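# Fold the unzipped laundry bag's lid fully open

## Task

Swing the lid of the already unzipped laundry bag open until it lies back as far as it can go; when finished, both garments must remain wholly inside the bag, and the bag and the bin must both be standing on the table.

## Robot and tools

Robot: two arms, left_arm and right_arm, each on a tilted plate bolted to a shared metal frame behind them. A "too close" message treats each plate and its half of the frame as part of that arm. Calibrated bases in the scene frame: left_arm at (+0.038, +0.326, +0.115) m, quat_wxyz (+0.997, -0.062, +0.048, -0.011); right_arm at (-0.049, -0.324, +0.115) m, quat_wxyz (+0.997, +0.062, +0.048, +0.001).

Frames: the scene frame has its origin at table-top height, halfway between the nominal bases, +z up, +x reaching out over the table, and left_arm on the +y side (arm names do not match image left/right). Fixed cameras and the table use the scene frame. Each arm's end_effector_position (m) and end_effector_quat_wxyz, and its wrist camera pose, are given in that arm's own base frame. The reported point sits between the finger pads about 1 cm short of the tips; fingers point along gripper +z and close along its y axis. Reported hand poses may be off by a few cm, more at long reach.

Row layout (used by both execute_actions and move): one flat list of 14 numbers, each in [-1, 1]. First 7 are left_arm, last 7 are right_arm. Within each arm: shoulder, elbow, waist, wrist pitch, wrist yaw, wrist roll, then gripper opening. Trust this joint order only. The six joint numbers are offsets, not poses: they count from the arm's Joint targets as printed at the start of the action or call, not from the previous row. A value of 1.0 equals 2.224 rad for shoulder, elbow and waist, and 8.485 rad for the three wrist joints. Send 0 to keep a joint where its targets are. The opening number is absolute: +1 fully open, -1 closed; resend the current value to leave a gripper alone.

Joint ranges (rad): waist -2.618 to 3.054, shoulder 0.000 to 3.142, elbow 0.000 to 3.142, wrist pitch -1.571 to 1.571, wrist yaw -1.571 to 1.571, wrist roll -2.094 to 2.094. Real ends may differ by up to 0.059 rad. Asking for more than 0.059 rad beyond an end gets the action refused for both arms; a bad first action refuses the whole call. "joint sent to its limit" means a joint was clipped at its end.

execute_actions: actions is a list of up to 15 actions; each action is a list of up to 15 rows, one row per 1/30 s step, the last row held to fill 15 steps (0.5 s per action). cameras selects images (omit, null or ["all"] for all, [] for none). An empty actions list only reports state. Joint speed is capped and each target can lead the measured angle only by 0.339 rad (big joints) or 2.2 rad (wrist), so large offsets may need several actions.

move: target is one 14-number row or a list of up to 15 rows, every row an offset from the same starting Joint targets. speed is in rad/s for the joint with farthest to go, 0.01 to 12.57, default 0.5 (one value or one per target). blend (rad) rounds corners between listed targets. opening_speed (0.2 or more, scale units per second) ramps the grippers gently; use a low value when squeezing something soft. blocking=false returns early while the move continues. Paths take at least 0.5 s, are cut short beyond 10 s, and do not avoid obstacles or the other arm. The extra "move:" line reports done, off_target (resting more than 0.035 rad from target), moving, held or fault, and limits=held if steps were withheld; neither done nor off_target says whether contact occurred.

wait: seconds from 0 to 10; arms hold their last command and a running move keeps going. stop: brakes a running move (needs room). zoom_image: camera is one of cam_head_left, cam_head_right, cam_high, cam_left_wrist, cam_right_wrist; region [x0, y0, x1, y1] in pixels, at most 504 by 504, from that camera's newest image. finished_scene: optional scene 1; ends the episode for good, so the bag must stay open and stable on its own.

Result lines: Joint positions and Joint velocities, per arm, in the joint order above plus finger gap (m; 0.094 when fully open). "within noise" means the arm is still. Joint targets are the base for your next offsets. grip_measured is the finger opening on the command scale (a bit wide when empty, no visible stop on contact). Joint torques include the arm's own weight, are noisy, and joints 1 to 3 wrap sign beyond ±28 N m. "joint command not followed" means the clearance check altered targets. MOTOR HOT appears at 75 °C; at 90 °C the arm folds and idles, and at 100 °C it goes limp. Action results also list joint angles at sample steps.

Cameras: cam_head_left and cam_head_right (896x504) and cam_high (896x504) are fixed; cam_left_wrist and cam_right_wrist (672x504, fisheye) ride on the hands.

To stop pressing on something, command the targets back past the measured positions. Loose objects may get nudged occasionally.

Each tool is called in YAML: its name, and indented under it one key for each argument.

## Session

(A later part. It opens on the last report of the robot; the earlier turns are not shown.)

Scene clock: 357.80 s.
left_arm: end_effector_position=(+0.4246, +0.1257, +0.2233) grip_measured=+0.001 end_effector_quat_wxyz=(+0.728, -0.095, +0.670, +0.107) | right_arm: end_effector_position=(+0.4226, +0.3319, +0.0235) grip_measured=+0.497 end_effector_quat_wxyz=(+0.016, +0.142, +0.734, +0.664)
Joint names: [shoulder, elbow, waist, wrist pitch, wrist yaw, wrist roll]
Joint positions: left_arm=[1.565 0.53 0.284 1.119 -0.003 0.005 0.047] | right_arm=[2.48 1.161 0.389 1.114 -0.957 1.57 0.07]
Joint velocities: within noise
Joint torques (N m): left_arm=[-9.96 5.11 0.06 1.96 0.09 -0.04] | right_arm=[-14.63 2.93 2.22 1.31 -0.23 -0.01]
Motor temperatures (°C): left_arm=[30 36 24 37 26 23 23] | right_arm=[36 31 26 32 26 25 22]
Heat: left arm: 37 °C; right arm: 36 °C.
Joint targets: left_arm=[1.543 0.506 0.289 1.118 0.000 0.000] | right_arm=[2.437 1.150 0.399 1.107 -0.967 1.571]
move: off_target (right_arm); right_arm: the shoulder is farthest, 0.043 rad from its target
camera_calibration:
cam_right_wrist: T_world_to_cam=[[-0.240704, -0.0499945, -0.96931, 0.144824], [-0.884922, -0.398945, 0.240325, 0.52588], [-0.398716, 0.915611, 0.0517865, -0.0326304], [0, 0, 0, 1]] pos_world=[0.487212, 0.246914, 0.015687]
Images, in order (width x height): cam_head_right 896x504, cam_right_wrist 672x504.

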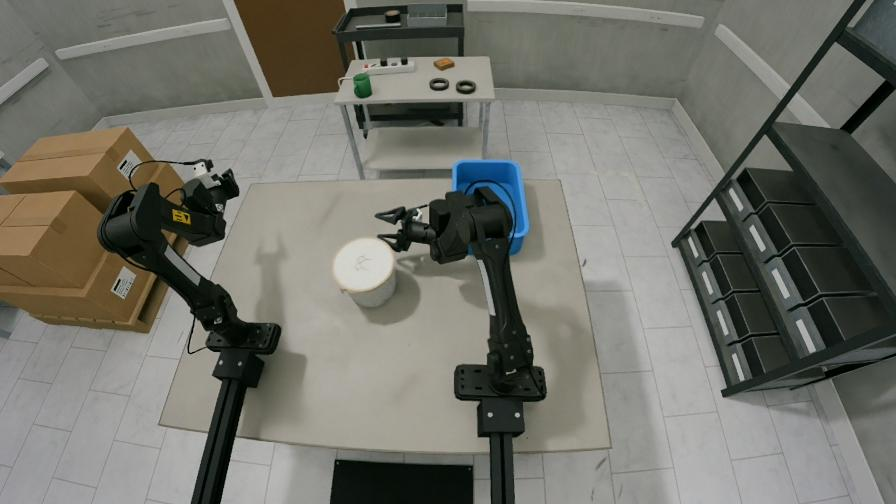

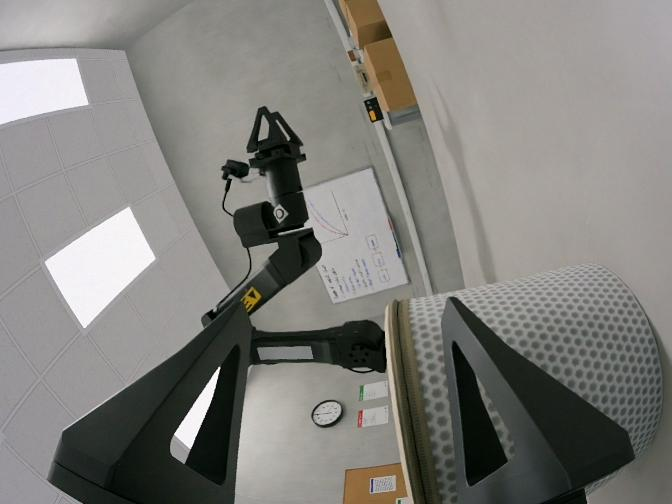

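move:
  target: [0,0,0,0,0,0,0,0.002,-0.054,0.012,0.0106,0.0032,0,-0.36]
  speed: 0.3
  cameras: ["cam_right_wrist","cam_high"]

zoom_image:
  camera: "cam_high"
  region: [370, 160, 510, 270]

zoom_image:
  camera: "cam_right_wrist"
  region: [250, 230, 450, 430]

Scene clock: 424.70 s.
left_arm: end_effector_position=(+0.4246, +0.1257, +0.2233) grip_measured=+0.001 end_effector_quat_wxyz=(+0.728, -0.095, +0.670, +0.107) | right_arm: end_effector_position=(+0.3904, +0.3294, +0.0030) grip_measured=-0.357 end_effector_quat_wxyz=(-0.001, +0.152, +0.742, +0.653)
Joint names: [shoulder, elbow, waist, wrist pitch, wrist yaw, wrist roll]
Joint positions: left_arm=[1.565 0.53 0.284 1.119 -0.003 0.005 0.047] | right_arm=[2.477 1.04 0.413 1.185 -0.941 1.57 0.03]
Joint velocities: within noise
Joint torques (N m): left_arm=[-9.7 4.93 -0.17 1.88 0.04 -0.06] | right_arm=[-13.48 2.45 2.37 1.5 -0.13 -0.01]
Motor temperatures (°C): left_arm=[30 35 24 40 26 23 23] | right_arm=[42 31 26 30 26 25 22]
Heat: left arm: 40 °C; right arm: 42 °C.
Joint targets: left_arm=[1.543 0.506 0.289 1.118 0.000 0.000] | right_arm=[2.442 1.030 0.426 1.197 -0.940 1.571]
move: done
camera_calibration:
cam_right_wrist: T_world_to_cam=[[-0.280721, -0.0730438, -0.957006, 0.140234], [-0.870649, -0.400261, 0.28594, 0.496135], [-0.403938, 0.913485, 0.0487662, -0.0394291], [0, 0, 0, 1]] pos_world=[0.455399, 0.244845, -0.00573675]
Images, in order (width x height): cam_high 896x504, cam_right_wrist 672x504.

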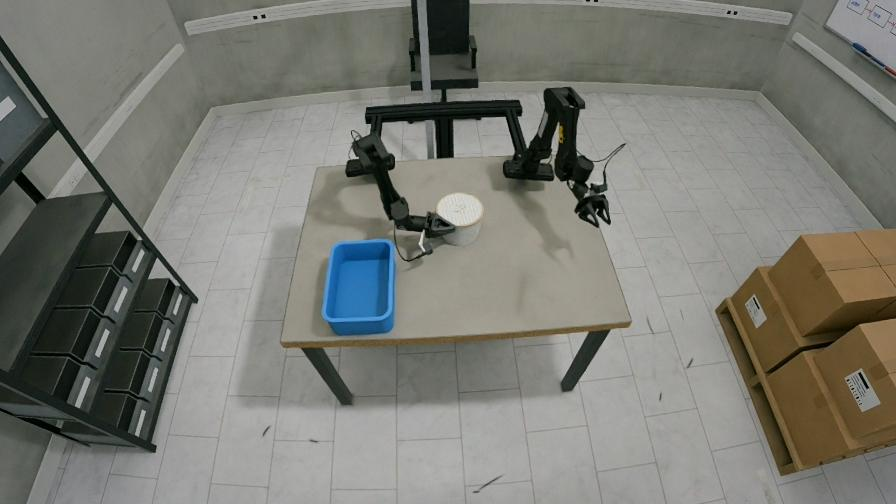

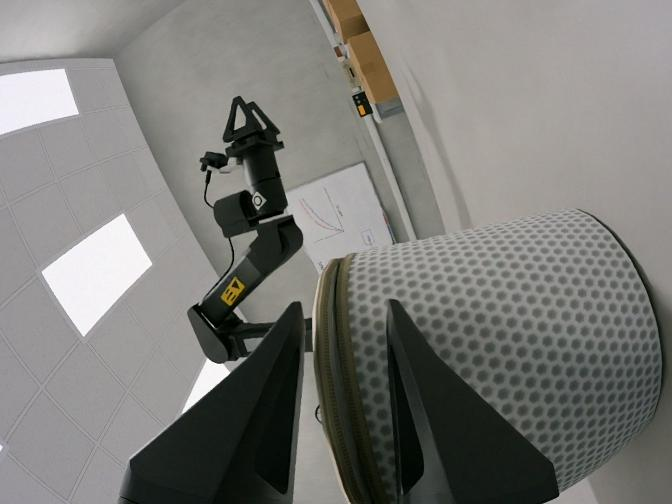

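Scaled by 3.600 from the camera's 896x504 image, which has a finer 1280x720 frame.

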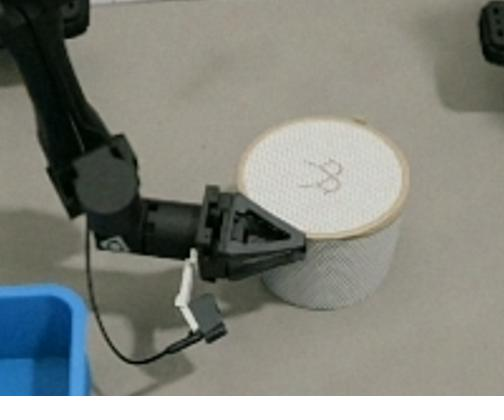

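Scaled by 2.520 from the camera's 672x504 image, which has a finer 960x720 frame.

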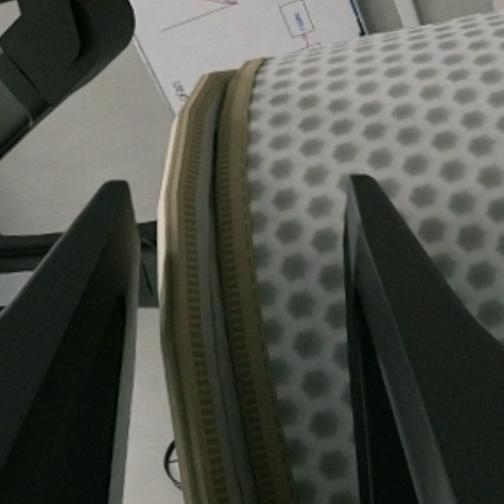

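move:
  target: [0,0,0,0,0,0,0,-0.0256,0,0,-0.0071,0,0,-0.36]
  speed: 0.3
  cameras: ["cam_right_wrist","cam_high"]

zoom_image:
  camera: "cam_right_wrist"
  region: [250, 230, 450, 430]

Scene clock: 459.17 s.
left_arm: end_effector_position=(+0.4246, +0.1257, +0.2233) grip_measured=+0.001 end_effector_quat_wxyz=(+0.728, -0.095, +0.670, +0.107) | right_arm: end_effector_position=(+0.3943, +0.3310, +0.0219) grip_measured=-0.357 end_effector_quat_wxyz=(+0.003, +0.149, +0.740, +0.656)
Joint names: [shoulder, elbow, waist, wrist pitch, wrist yaw, wrist roll]
Joint positions: left_arm=[1.565 0.53 0.284 1.119 -0.003 0.005 0.047] | right_arm=[2.422 1.04 0.413 1.143 -0.941 1.57 0.03]
Joint velocities: within noise
Joint torques (N m): left_arm=[-9.81 4.82 -0.29 1.97 0.09 -0.13] | right_arm=[-13.6 2.71 2.37 1.34 -0.14 -0.01]
Motor temperatures (°C): left_arm=[30 35 24 41 25 23 23] | right_arm=[47 30 26 32 26 25 22]
Heat: left arm: 41 °C; right arm: 47 °C.
Joint targets: left_arm=[1.543 0.506 0.289 1.118 0.000 0.000] | right_arm=[2.385 1.030 0.426 1.137 -0.940 1.571]
move: off_target (right_arm); right_arm: the shoulder is farthest, 0.037 rad from its target
camera_calibration:
cam_right_wrist: T_world_to_cam=[[-0.269018, -0.0679644, -0.960734, 0.153219], [-0.874361, -0.401063, 0.273205, 0.496737], [-0.403883, 0.913526, 0.0484677, -0.0402838], [0, 0, 0, 1]] pos_world=[0.459277, 0.246436, 0.0134438]
Images, in order (width x height): cam_high 896x504, cam_right_wrist 672x504.

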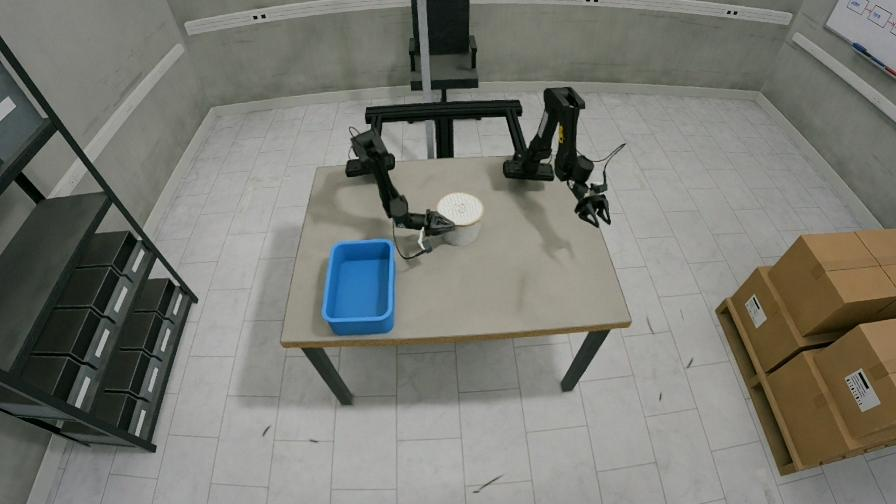

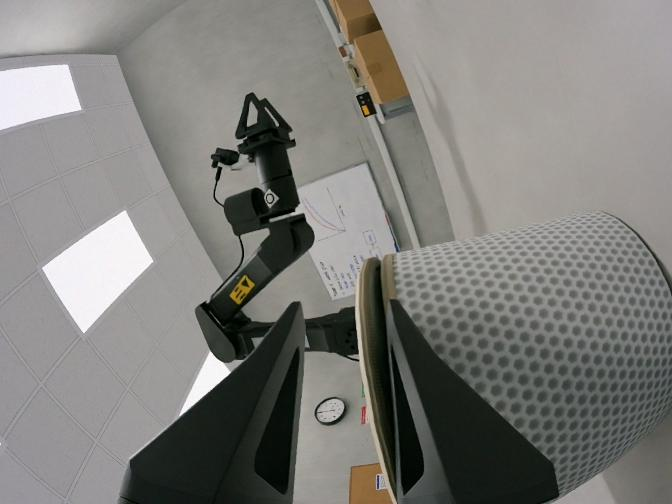

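Scaled by 2.520 from the camera's 672x504 image, which has a finer 960x720 frame.

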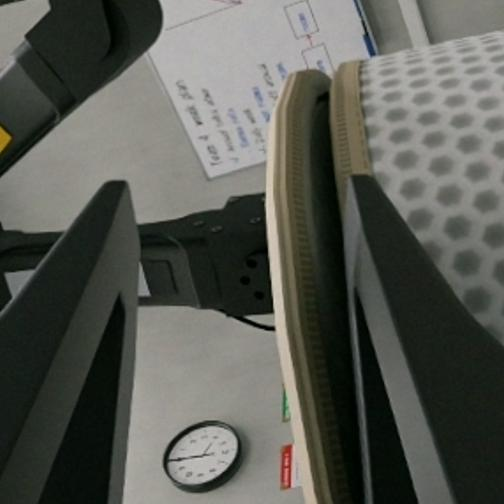

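move:
  target: [0,0,0,0,0,0,0,-0.063,-0.0517,0.022,0.0053,0.0044,-0.0496,-0.36]
  speed: 0.25
  cameras: ["cam_right_wrist","cam_high","cam_head_right"]

zoom_image:
  camera: "cam_high"
  region: [370, 160, 510, 270]

Scene clock: 535.70 s.
left_arm: end_effector_position=(+0.4246, +0.1257, +0.2233) grip_measured=+0.001 end_effector_quat_wxyz=(+0.728, -0.095, +0.670, +0.107) | right_arm: end_effector_position=(+0.3679, +0.3401, +0.0579) grip_measured=-0.357 end_effector_quat_wxyz=(+0.150, -0.023, +0.746, +0.648)
Joint names: [shoulder, elbow, waist, wrist pitch, wrist yaw, wrist roll]
Joint positions: left_arm=[1.565 0.53 0.284 1.119 -0.003 0.005 0.047] | right_arm=[2.284 0.928 0.461 1.168 -0.905 1.163 0.03]
Joint velocities: within noise
Joint torques (N m): left_arm=[-9.84 5.04 -0.17 1.96 0.13 -0.05] | right_arm=[-13.09 2.76 2.37 1.54 -0.11 -0.12]
Motor temperatures (°C): left_arm=[31 34 23 43 25 23 23] | right_arm=[45 30 26 32 26 25 22]
Heat: left arm: 43 °C; right arm: 45 °C.
Joint targets: left_arm=[1.543 0.506 0.289 1.118 0.000 0.000] | right_arm=[2.245 0.915 0.474 1.182 -0.903 1.150]
move: off_target (right_arm); right_arm: the shoulder is farthest, 0.039 rad from its target
camera_calibration:
cam_right_wrist: T_world_to_cam=[[0.175405, -0.136105, -0.975043, 0.041957], [-0.886271, -0.453068, -0.0961927, 0.510889], [-0.428668, 0.881025, -0.200096, -0.0264345], [0, 0, 0, 1]] pos_world=[0.434095, 0.260468, 0.0847643]
Images, in order (width x height): cam_head_right 896x504, cam_high 896x504, cam_right_wrist 672x504.

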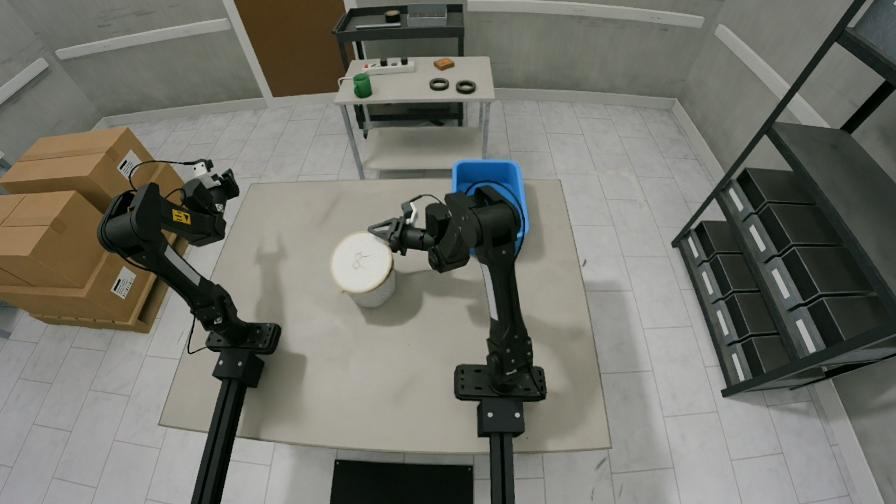

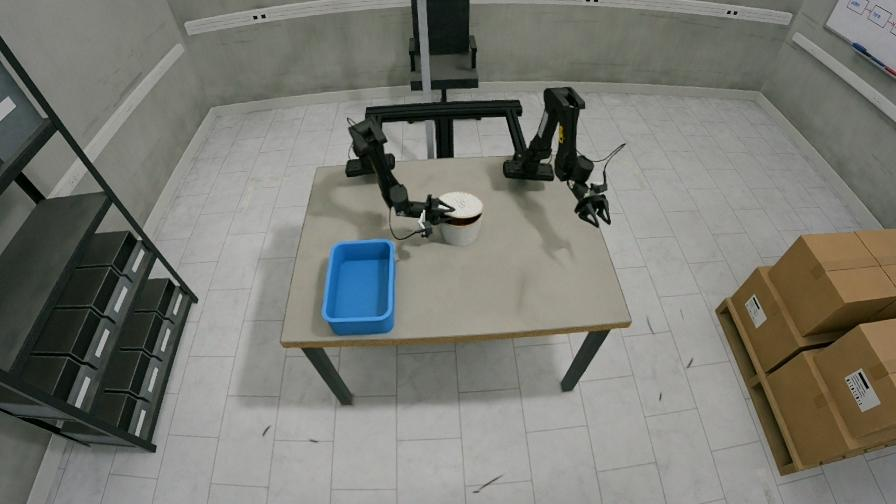

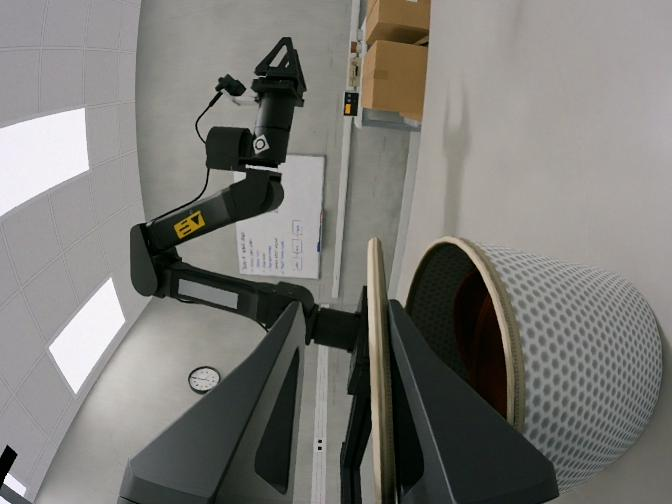

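Scaled by 3.600 from the camera's 896x504 image, which has a finer 1280x720 frame.

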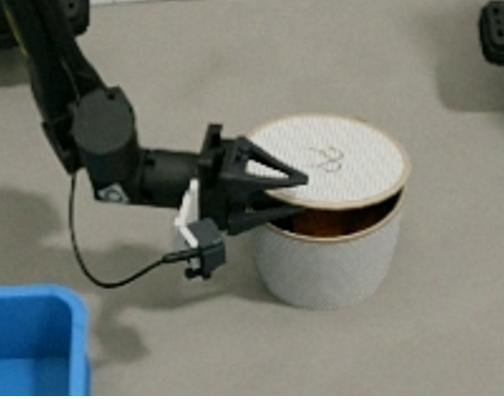

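move:
  target:
    - [0,0,0,0,0,0,0,-0.0989,-0.0517,0.0355,-0.0105,0.0093,-0.0448,-0.36]
    - [0,0,0,0,0,0,0,-0.1978,-0.1079,0.0935,-0.0203,0.0246,-0.0919,-0.36]
  speed: 0.3
  blend: 0.05
  cameras: ["cam_right_wrist","cam_high","cam_head_right"]

zoom_image:
  camera: "cam_high"
  region: [370, 140, 530, 270]

Scene clock: 551.00 s.
left_arm: end_effector_position=(+0.4246, +0.1257, +0.2233) grip_measured=+0.001 end_effector_quat_wxyz=(+0.728, -0.095, +0.670, +0.107) | right_arm: end_effector_position=(+0.2806, +0.3704, +0.1482) grip_measured=-0.357 end_effector_quat_wxyz=(+0.407, -0.325, +0.666, +0.534)
Joint names: [shoulder, elbow, waist, wrist pitch, wrist yaw, wrist roll]
Joint positions: left_arm=[1.565 0.53 0.284 1.119 -0.003 0.005 0.047] | right_arm=[1.836 0.69 0.671 1.016 -0.698 0.381 0.03]
Joint velocities: within noise
Joint torques (N m): left_arm=[-9.59 4.97 0.2 1.96 0.11 -0.11] | right_arm=[-9.95 3.7 1.87 1.46 -0.06 -0.13]
Motor temperatures (°C): left_arm=[31 34 23 43 25 23 23] | right_arm=[46 30 26 33 26 25 22]
Heat: left arm: 43 °C; right arm: 46 °C.
Joint targets: left_arm=[1.543 0.506 0.289 1.118 0.000 0.000] | right_arm=[1.805 0.675 0.682 1.010 -0.694 0.370]
move: done
camera_calibration:
cam_right_wrist: T_world_to_cam=[[0.841783, -0.204868, -0.49943, -0.0825626], [-0.515818, -0.578055, -0.632285, 0.477712], [-0.159163, 0.789862, -0.592272, -0.0560903], [0, 0, 0, 1]] pos_world=[0.306985, 0.303533, 0.227595]
Images, in order (width x height): cam_head_right 896x504, cam_high 896x504, cam_right_wrist 672x504.

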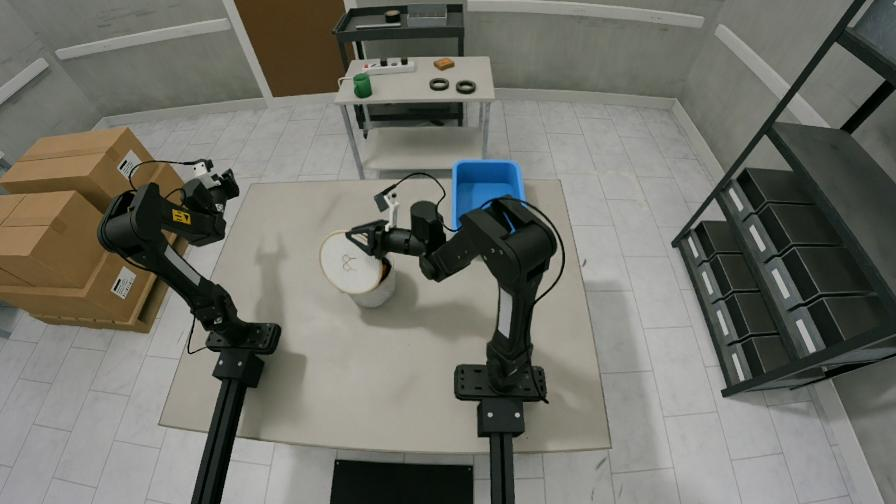

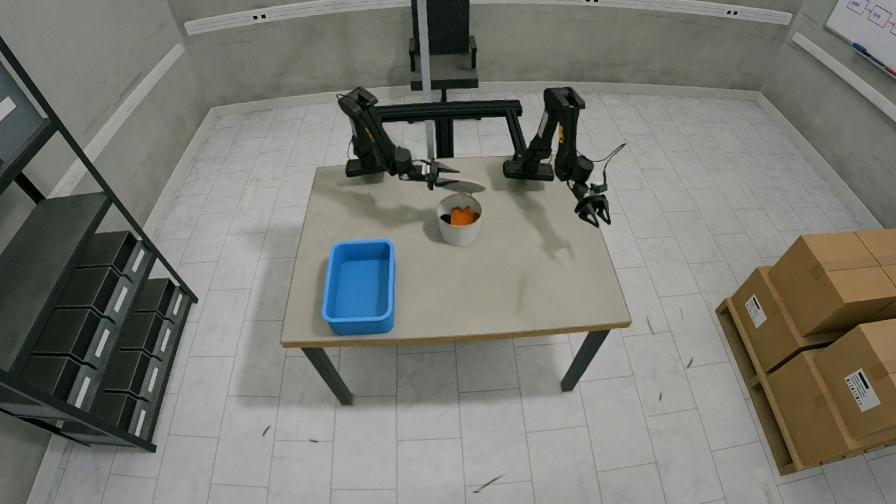

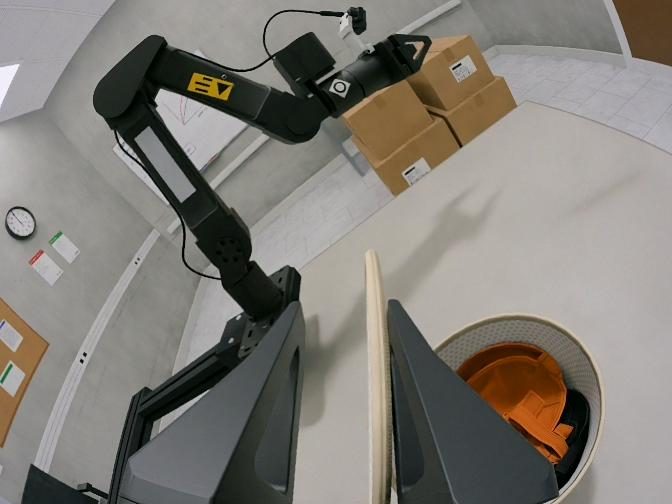

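Scaled by 3.150 from the camera's 896x504 image, which has a finer 1280x720 frame.

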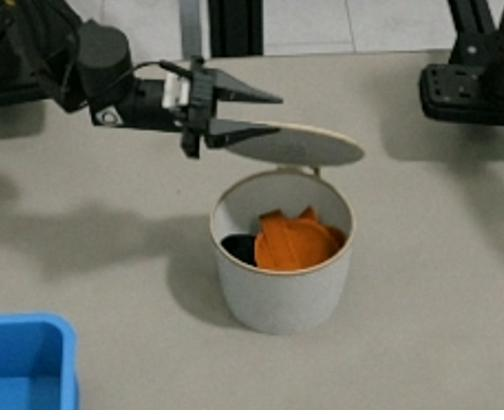

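move:
  target: [0,0,0,0,0,0,0,-0.0787,-0.0674,0.1048,-0.0009,0.0278,-0.0554,-0.36]
  speed: 0.35
  cameras: ["cam_right_wrist","cam_high","cam_head_right"]

zoom_image:
  camera: "cam_high"
  region: [370, 140, 530, 270]

Scene clock: 569.20 s.
left_arm: end_effector_position=(+0.4246, +0.1257, +0.2233) grip_measured=+0.001 end_effector_quat_wxyz=(+0.728, -0.095, +0.670, +0.107) | right_arm: end_effector_position=(+0.2035, +0.3903, +0.1634) grip_measured=-0.357 end_effector_quat_wxyz=(+0.530, -0.481, +0.563, +0.415)
Joint names: [shoulder, elbow, waist, wrist pitch, wrist yaw, wrist roll]
Joint positions: left_arm=[1.565 0.53 0.284 1.119 -0.003 0.005 0.047] | right_arm=[1.657 0.541 0.906 1.009 -0.463 -0.091 0.03]
Joint velocities: within noise
Joint torques (N m): left_arm=[-9.88 5.03 -0.06 1.88 0.05 -0.07] | right_arm=[-8.14 4 1.54 1.51 -0.02 -0.1]
Motor temperatures (°C): left_arm=[31 34 23 43 25 23 23] | right_arm=[45 30 26 33 26 25 22]
Heat: left arm: 43 °C; right arm: 45 °C.
Joint targets: left_arm=[1.543 0.506 0.289 1.118 0.000 0.000] | right_arm=[1.630 0.526 0.915 1.002 -0.458 -0.100]
move: done
camera_calibration:
cam_right_wrist: T_world_to_cam=[[0.982406, -0.185934, -0.0175202, -0.120862], [-0.138296, -0.661228, -0.737327, 0.431869], [0.12551, 0.726778, -0.675308, -0.0948508], [0, 0, 0, 1]] pos_world=[0.190366, 0.332027, 0.252258]
Images, in order (width x height): cam_head_right 896x504, cam_high 896x504, cam_right_wrist 672x504.

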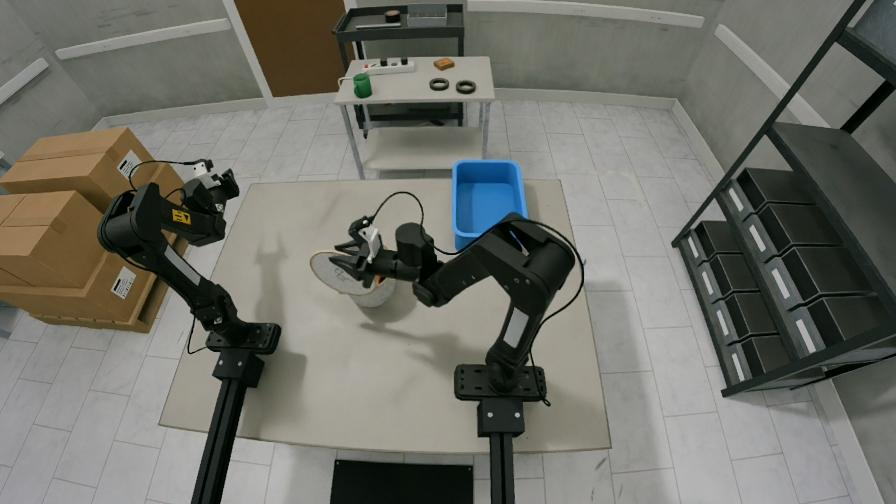

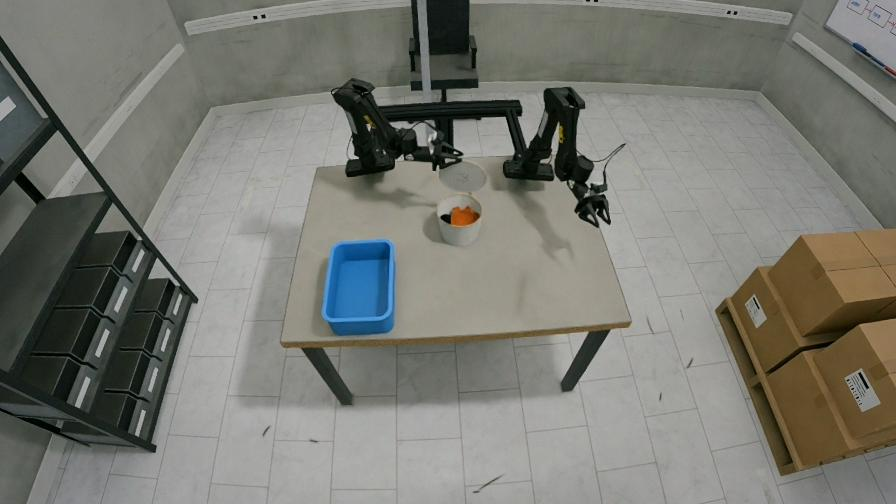

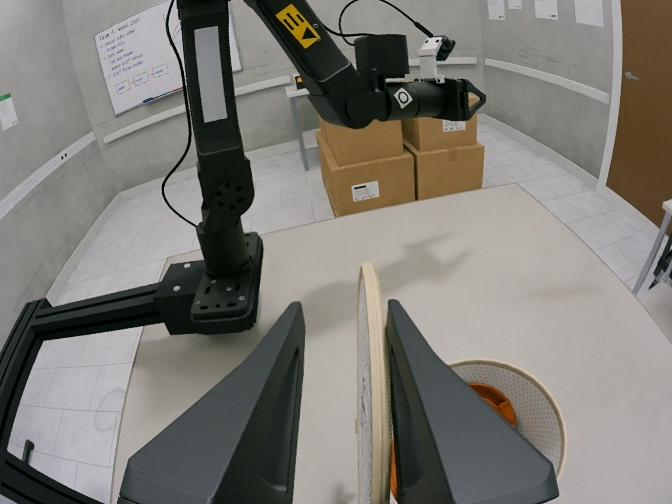

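Scaled by 3.150 from the camera's 896x504 image, which has a finer 1280x720 frame.

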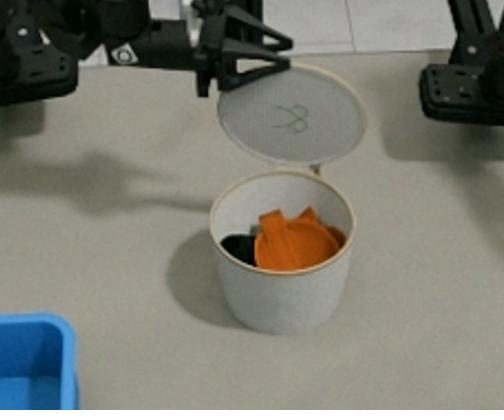

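move:
  target: [0,0,0,0,0,0,0,0.0225,-0.0612,0.1237,0.0222,0.0326,-0.0542,-0.62]
  speed: 0.3
  opening_speed: 0.3
  cameras: ["cam_right_wrist","cam_high","cam_head_right"]

zoom_image:
  camera: "cam_high"
  region: [370, 140, 530, 270]

zoom_image:
  camera: "cam_head_right"
  region: [290, 210, 440, 320]

Scene clock: 584.33 s.
left_arm: end_effector_position=(+0.4246, +0.1257, +0.2233) grip_measured=+0.001 end_effector_quat_wxyz=(+0.728, -0.095, +0.670, +0.107) | right_arm: end_effector_position=(+0.1281, +0.4027, +0.1440) grip_measured=-0.617 end_effector_quat_wxyz=(+0.618, -0.601, +0.426, +0.273)
Joint names: [shoulder, elbow, waist, wrist pitch, wrist yaw, wrist roll]
Joint positions: left_arm=[1.565 0.53 0.284 1.119 -0.003 0.005 0.047] | right_arm=[1.669 0.403 1.182 1.178 -0.188 -0.554 0.018]
Joint velocities: within noise
Joint torques (N m): left_arm=[-9.84 5.2 -0.25 1.96 0.06 -0.11] | right_arm=[-4.52 3.75 1.33 1.73 0.01 -0.08]
Motor temperatures (°C): left_arm=[31 34 23 43 25 23 23] | right_arm=[44 30 26 33 26 25 22]
Heat: left arm: 43 °C; right arm: 44 °C.
Joint targets: left_arm=[1.543 0.506 0.289 1.118 0.000 0.000] | right_arm=[1.680 0.389 1.191 1.190 -0.181 -0.560]
move: done
camera_calibration:
cam_right_wrist: T_world_to_cam=[[0.880772, -0.124314, 0.456932, -0.124849], [0.235469, -0.722202, -0.650369, 0.379519], [0.410847, 0.680419, -0.606823, -0.135237], [0, 0, 0, 1]] pos_world=[0.0761607, 0.350587, 0.221809]
Images, in order (width x height): cam_head_right 896x504, cam_high 896x504, cam_right_wrist 672x504.

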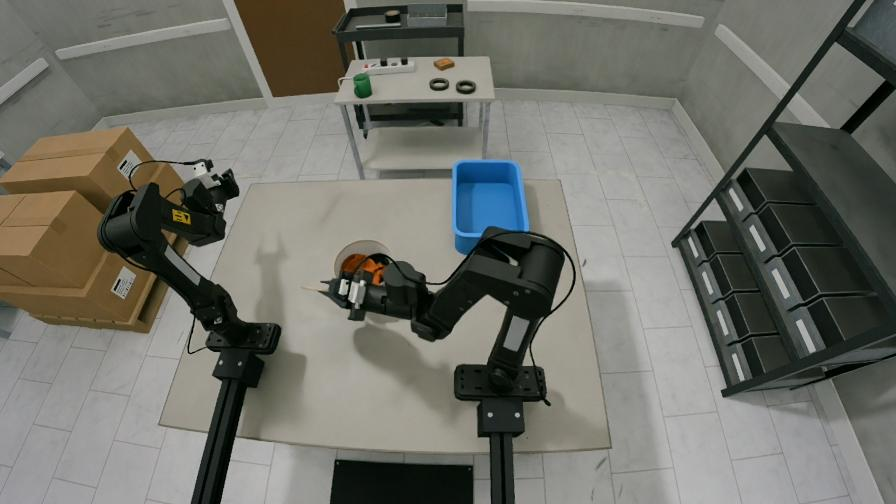

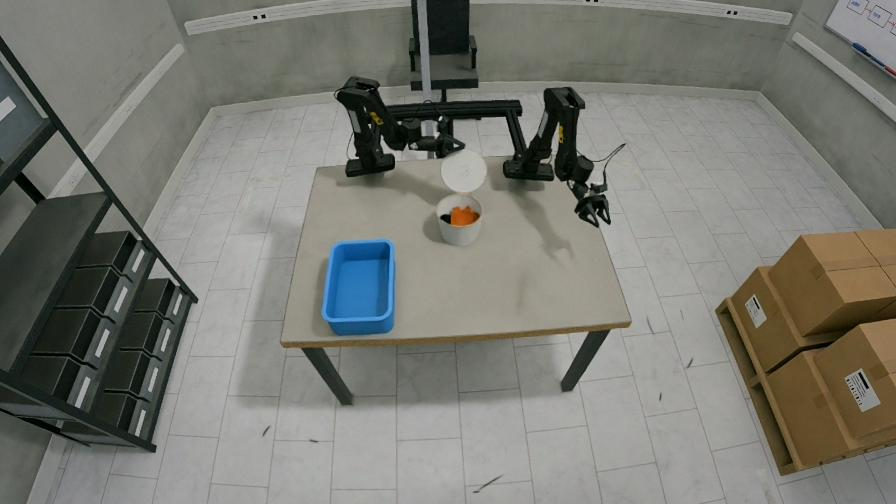

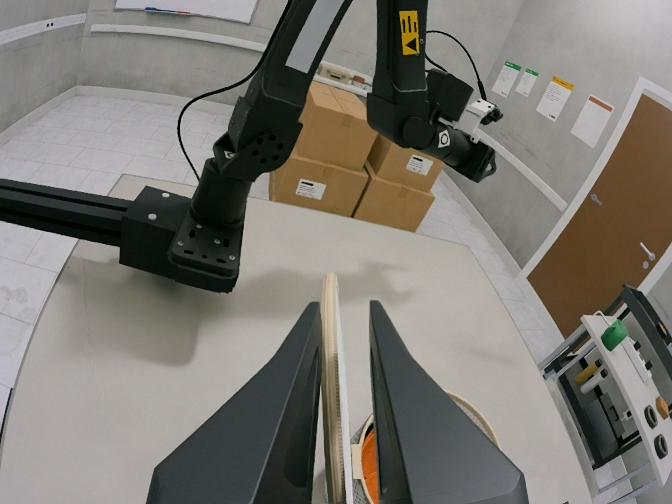

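Scaled by 3.150 from the camera's 896x504 image, which has a finer 1280x720 frame.

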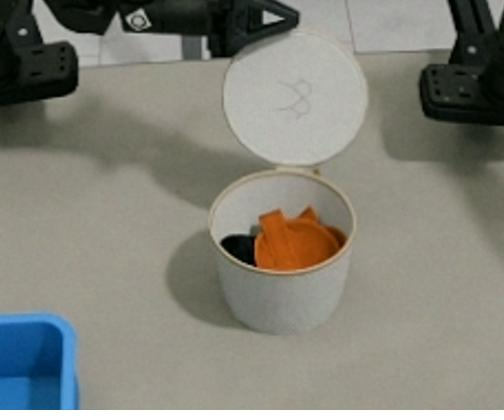

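Scaled by 3.360 from the camera's 896x504 image, which has a finer 1280x720 frame.

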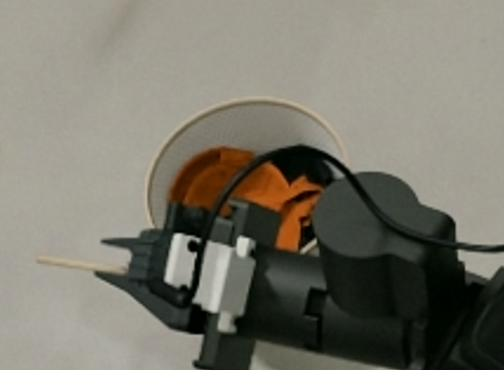

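move:
  target: [0,0,0,0,0,0,0,0.02,-0.0110,0.0481,0.0003,0.0127,-0.0297,-0.62]
  speed: 0.25
  cameras: ["cam_right_wrist","cam_high","cam_head_right"]

zoom_image:
  camera: "cam_high"
  region: [370, 140, 530, 270]

Scene clock: 599.93 s.
left_arm: end_effector_position=(+0.4246, +0.1257, +0.2233) grip_measured=+0.001 end_effector_quat_wxyz=(+0.728, -0.095, +0.670, +0.107) | right_arm: end_effector_position=(+0.1019, +0.4059, +0.1180) grip_measured=-0.617 end_effector_quat_wxyz=(+0.624, -0.670, +0.356, +0.185)
Joint names: [shoulder, elbow, waist, wrist pitch, wrist yaw, wrist roll]
Joint positions: left_arm=[1.565 0.53 0.284 1.119 -0.003 0.005 0.047] | right_arm=[1.713 0.379 1.288 1.182 -0.081 -0.807 0.018]
Joint velocities: within noise
Joint torques (N m): left_arm=[-9.83 4.89 -0.17 1.9 0.08 -0.06] | right_arm=[-4.55 3.52 1.35 1.75 0.01 -0.06]
Motor temperatures (°C): left_arm=[31 34 23 44 25 23 23] | right_arm=[41 30 26 33 26 25 22]
Heat: left arm: 44 °C; right arm: 41 °C.
Joint targets: left_arm=[1.543 0.506 0.289 1.118 0.000 0.000] | right_arm=[1.724 0.365 1.298 1.193 -0.074 -0.812]
move: done
camera_calibration:
cam_right_wrist: T_world_to_cam=[[0.749761, -0.0347879, 0.660794, -0.13658], [0.394177, -0.77862, -0.488238, 0.358669], [0.531492, 0.626531, -0.570066, -0.137283], [0, 0, 0, 1]] pos_world=[0.033988, 0.360527, 0.187107]
Images, in order (width x height): cam_head_right 896x504, cam_high 896x504, cam_right_wrist 672x504.

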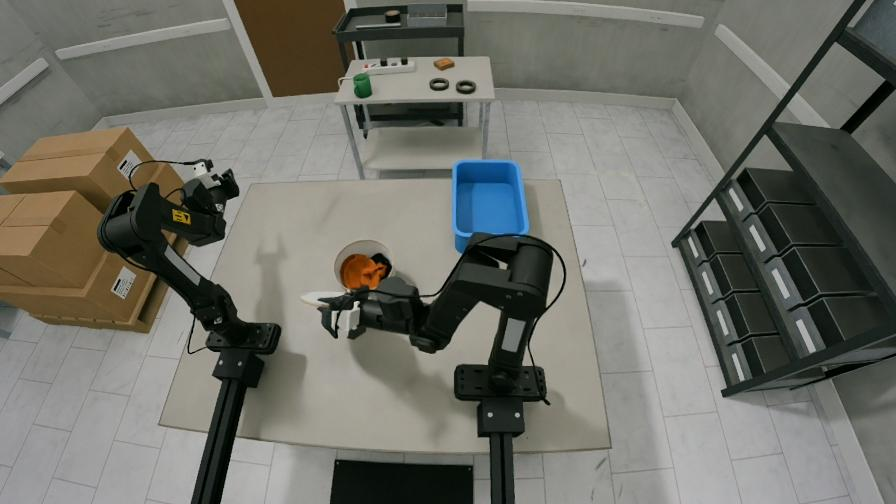

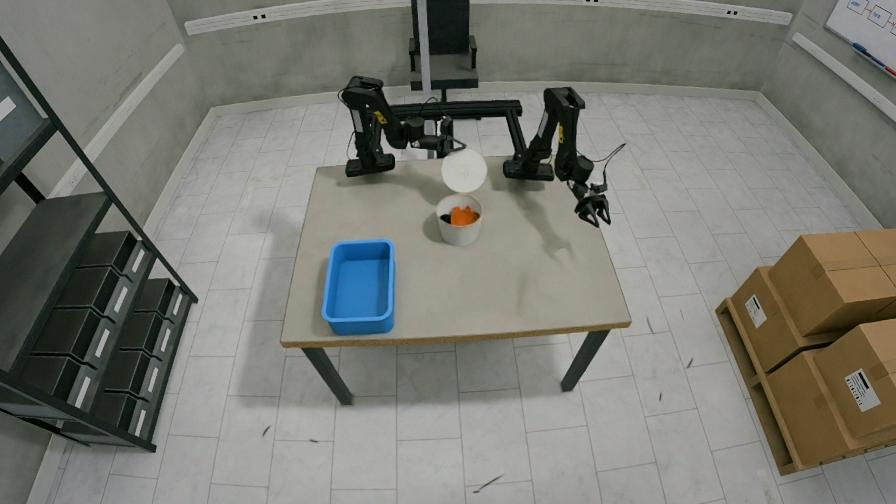

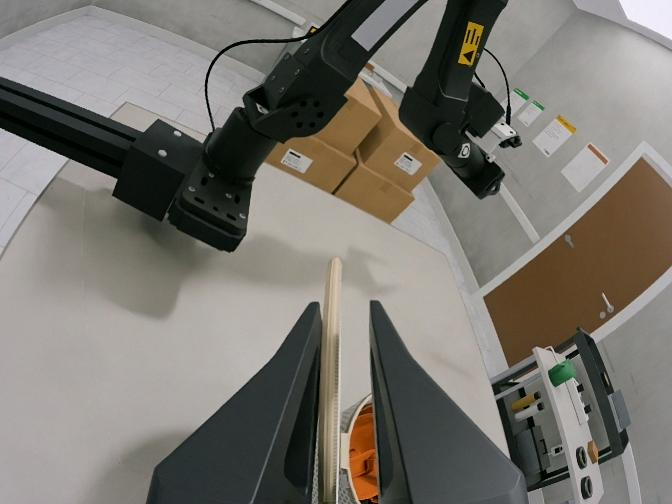

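Scaled by 3.150 from the camera's 896x504 image, which has a finer 1280x720 frame.

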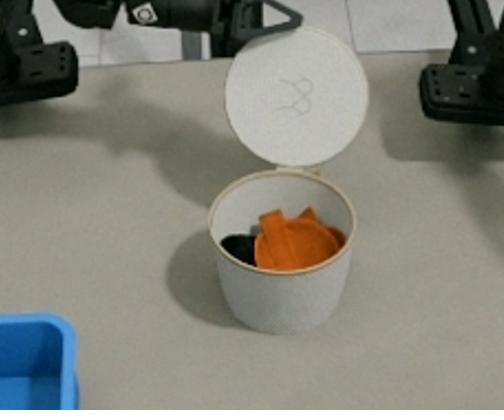

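move:
  target: [0,0,0,0,0,0,0,0.03,-0.0090,0.0481,0.0003,0.0128,-0.0298,-0.62]
  speed: 0.25
  cameras: ["cam_right_wrist","cam_high","cam_head_right","cam_head_left"]

zoom_image:
  camera: "cam_head_left"
  region: [260, 210, 440, 340]

Scene clock: 610.83 s.
left_arm: end_effector_position=(+0.4246, +0.1257, +0.2233) grip_measured=+0.001 end_effector_quat_wxyz=(+0.728, -0.095, +0.670, +0.107) | right_arm: end_effector_position=(+0.0761, +0.4048, +0.0846) grip_measured=-0.617 end_effector_quat_wxyz=(-0.611, +0.737, -0.273, -0.092)
Joint names: [shoulder, elbow, waist, wrist pitch, wrist yaw, wrist roll]
Joint positions: left_arm=[1.565 0.53 0.284 1.119 -0.003 0.005 0.047] | right_arm=[1.78 0.358 1.395 1.184 0.028 -1.061 0.018]
Joint velocities: within noise
Joint torques (N m): left_arm=[-9.74 5.14 0.02 1.96 0.08 -0.07] | right_arm=[-4.7 3.28 1.31 1.76 0.04 -0.06]
Motor temperatures (°C): left_arm=[31 33 23 44 25 23 23] | right_arm=[40 30 26 33 26 25 22]
Heat: left arm: 44 °C; right arm: 40 °C.
Joint targets: left_arm=[1.543 0.506 0.289 1.118 0.000 0.000] | right_arm=[1.791 0.345 1.404 1.195 0.035 -1.064]
move: done
camera_calibration:
cam_right_wrist: T_world_to_cam=[[0.565602, 0.100386, 0.818546, -0.149325], [0.526164, -0.808218, -0.264452, 0.334696], [0.635016, 0.580264, -0.509949, -0.136063], [0, 0, 0, 1]] pos_world=[-0.00524412, 0.36445, 0.141355]
Images, in order (width x height): cam_head_left 896x504, cam_head_right 896x504, cam_high 896x504, cam_right_wrist 672x504.

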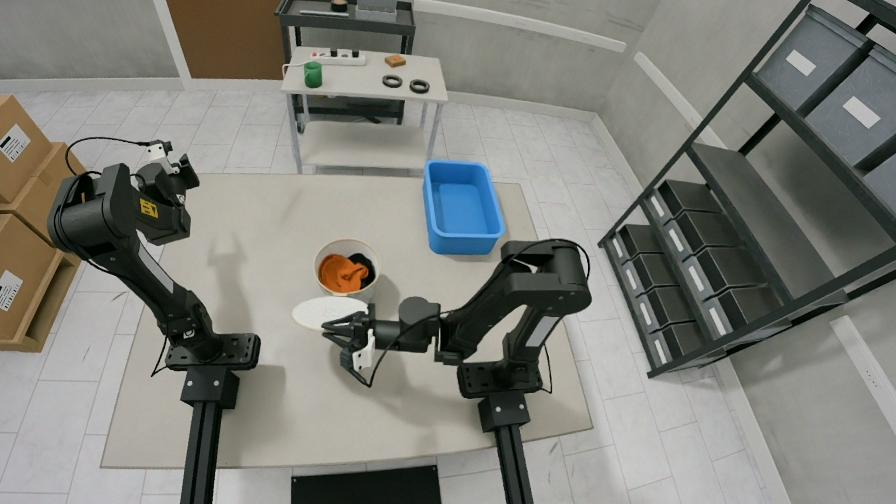

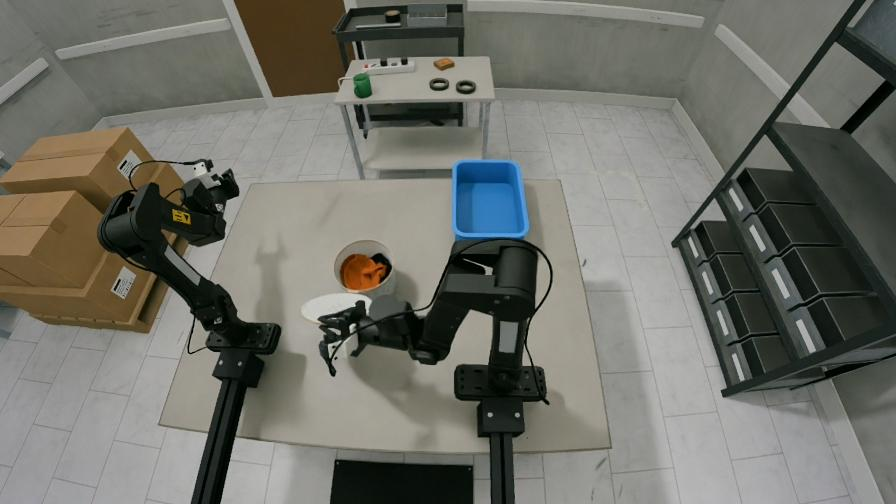

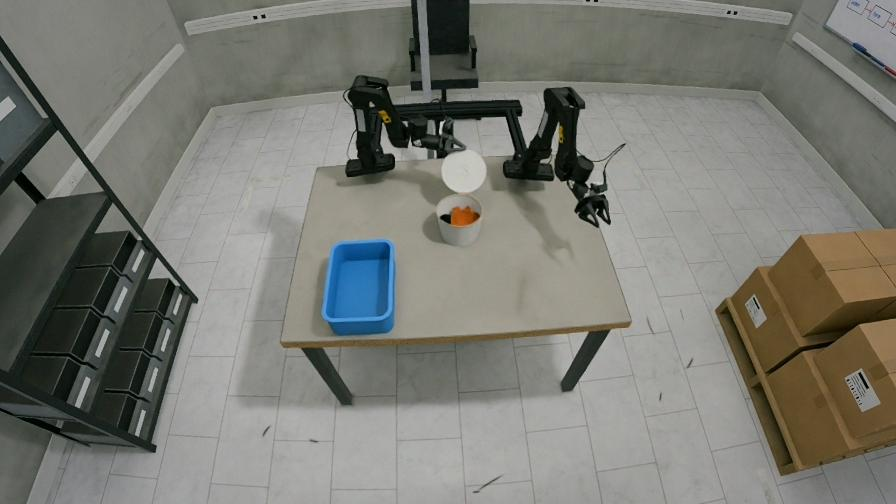

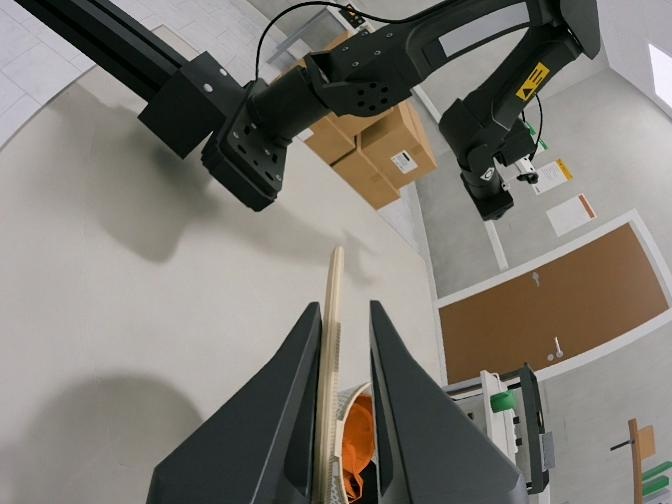

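Scaled by 2.800 from the camera's 896x504 image, which has a finer 1280x720 frame.

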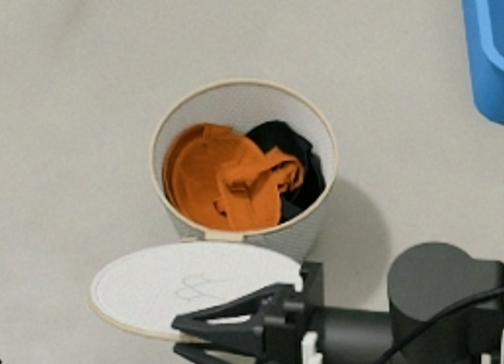

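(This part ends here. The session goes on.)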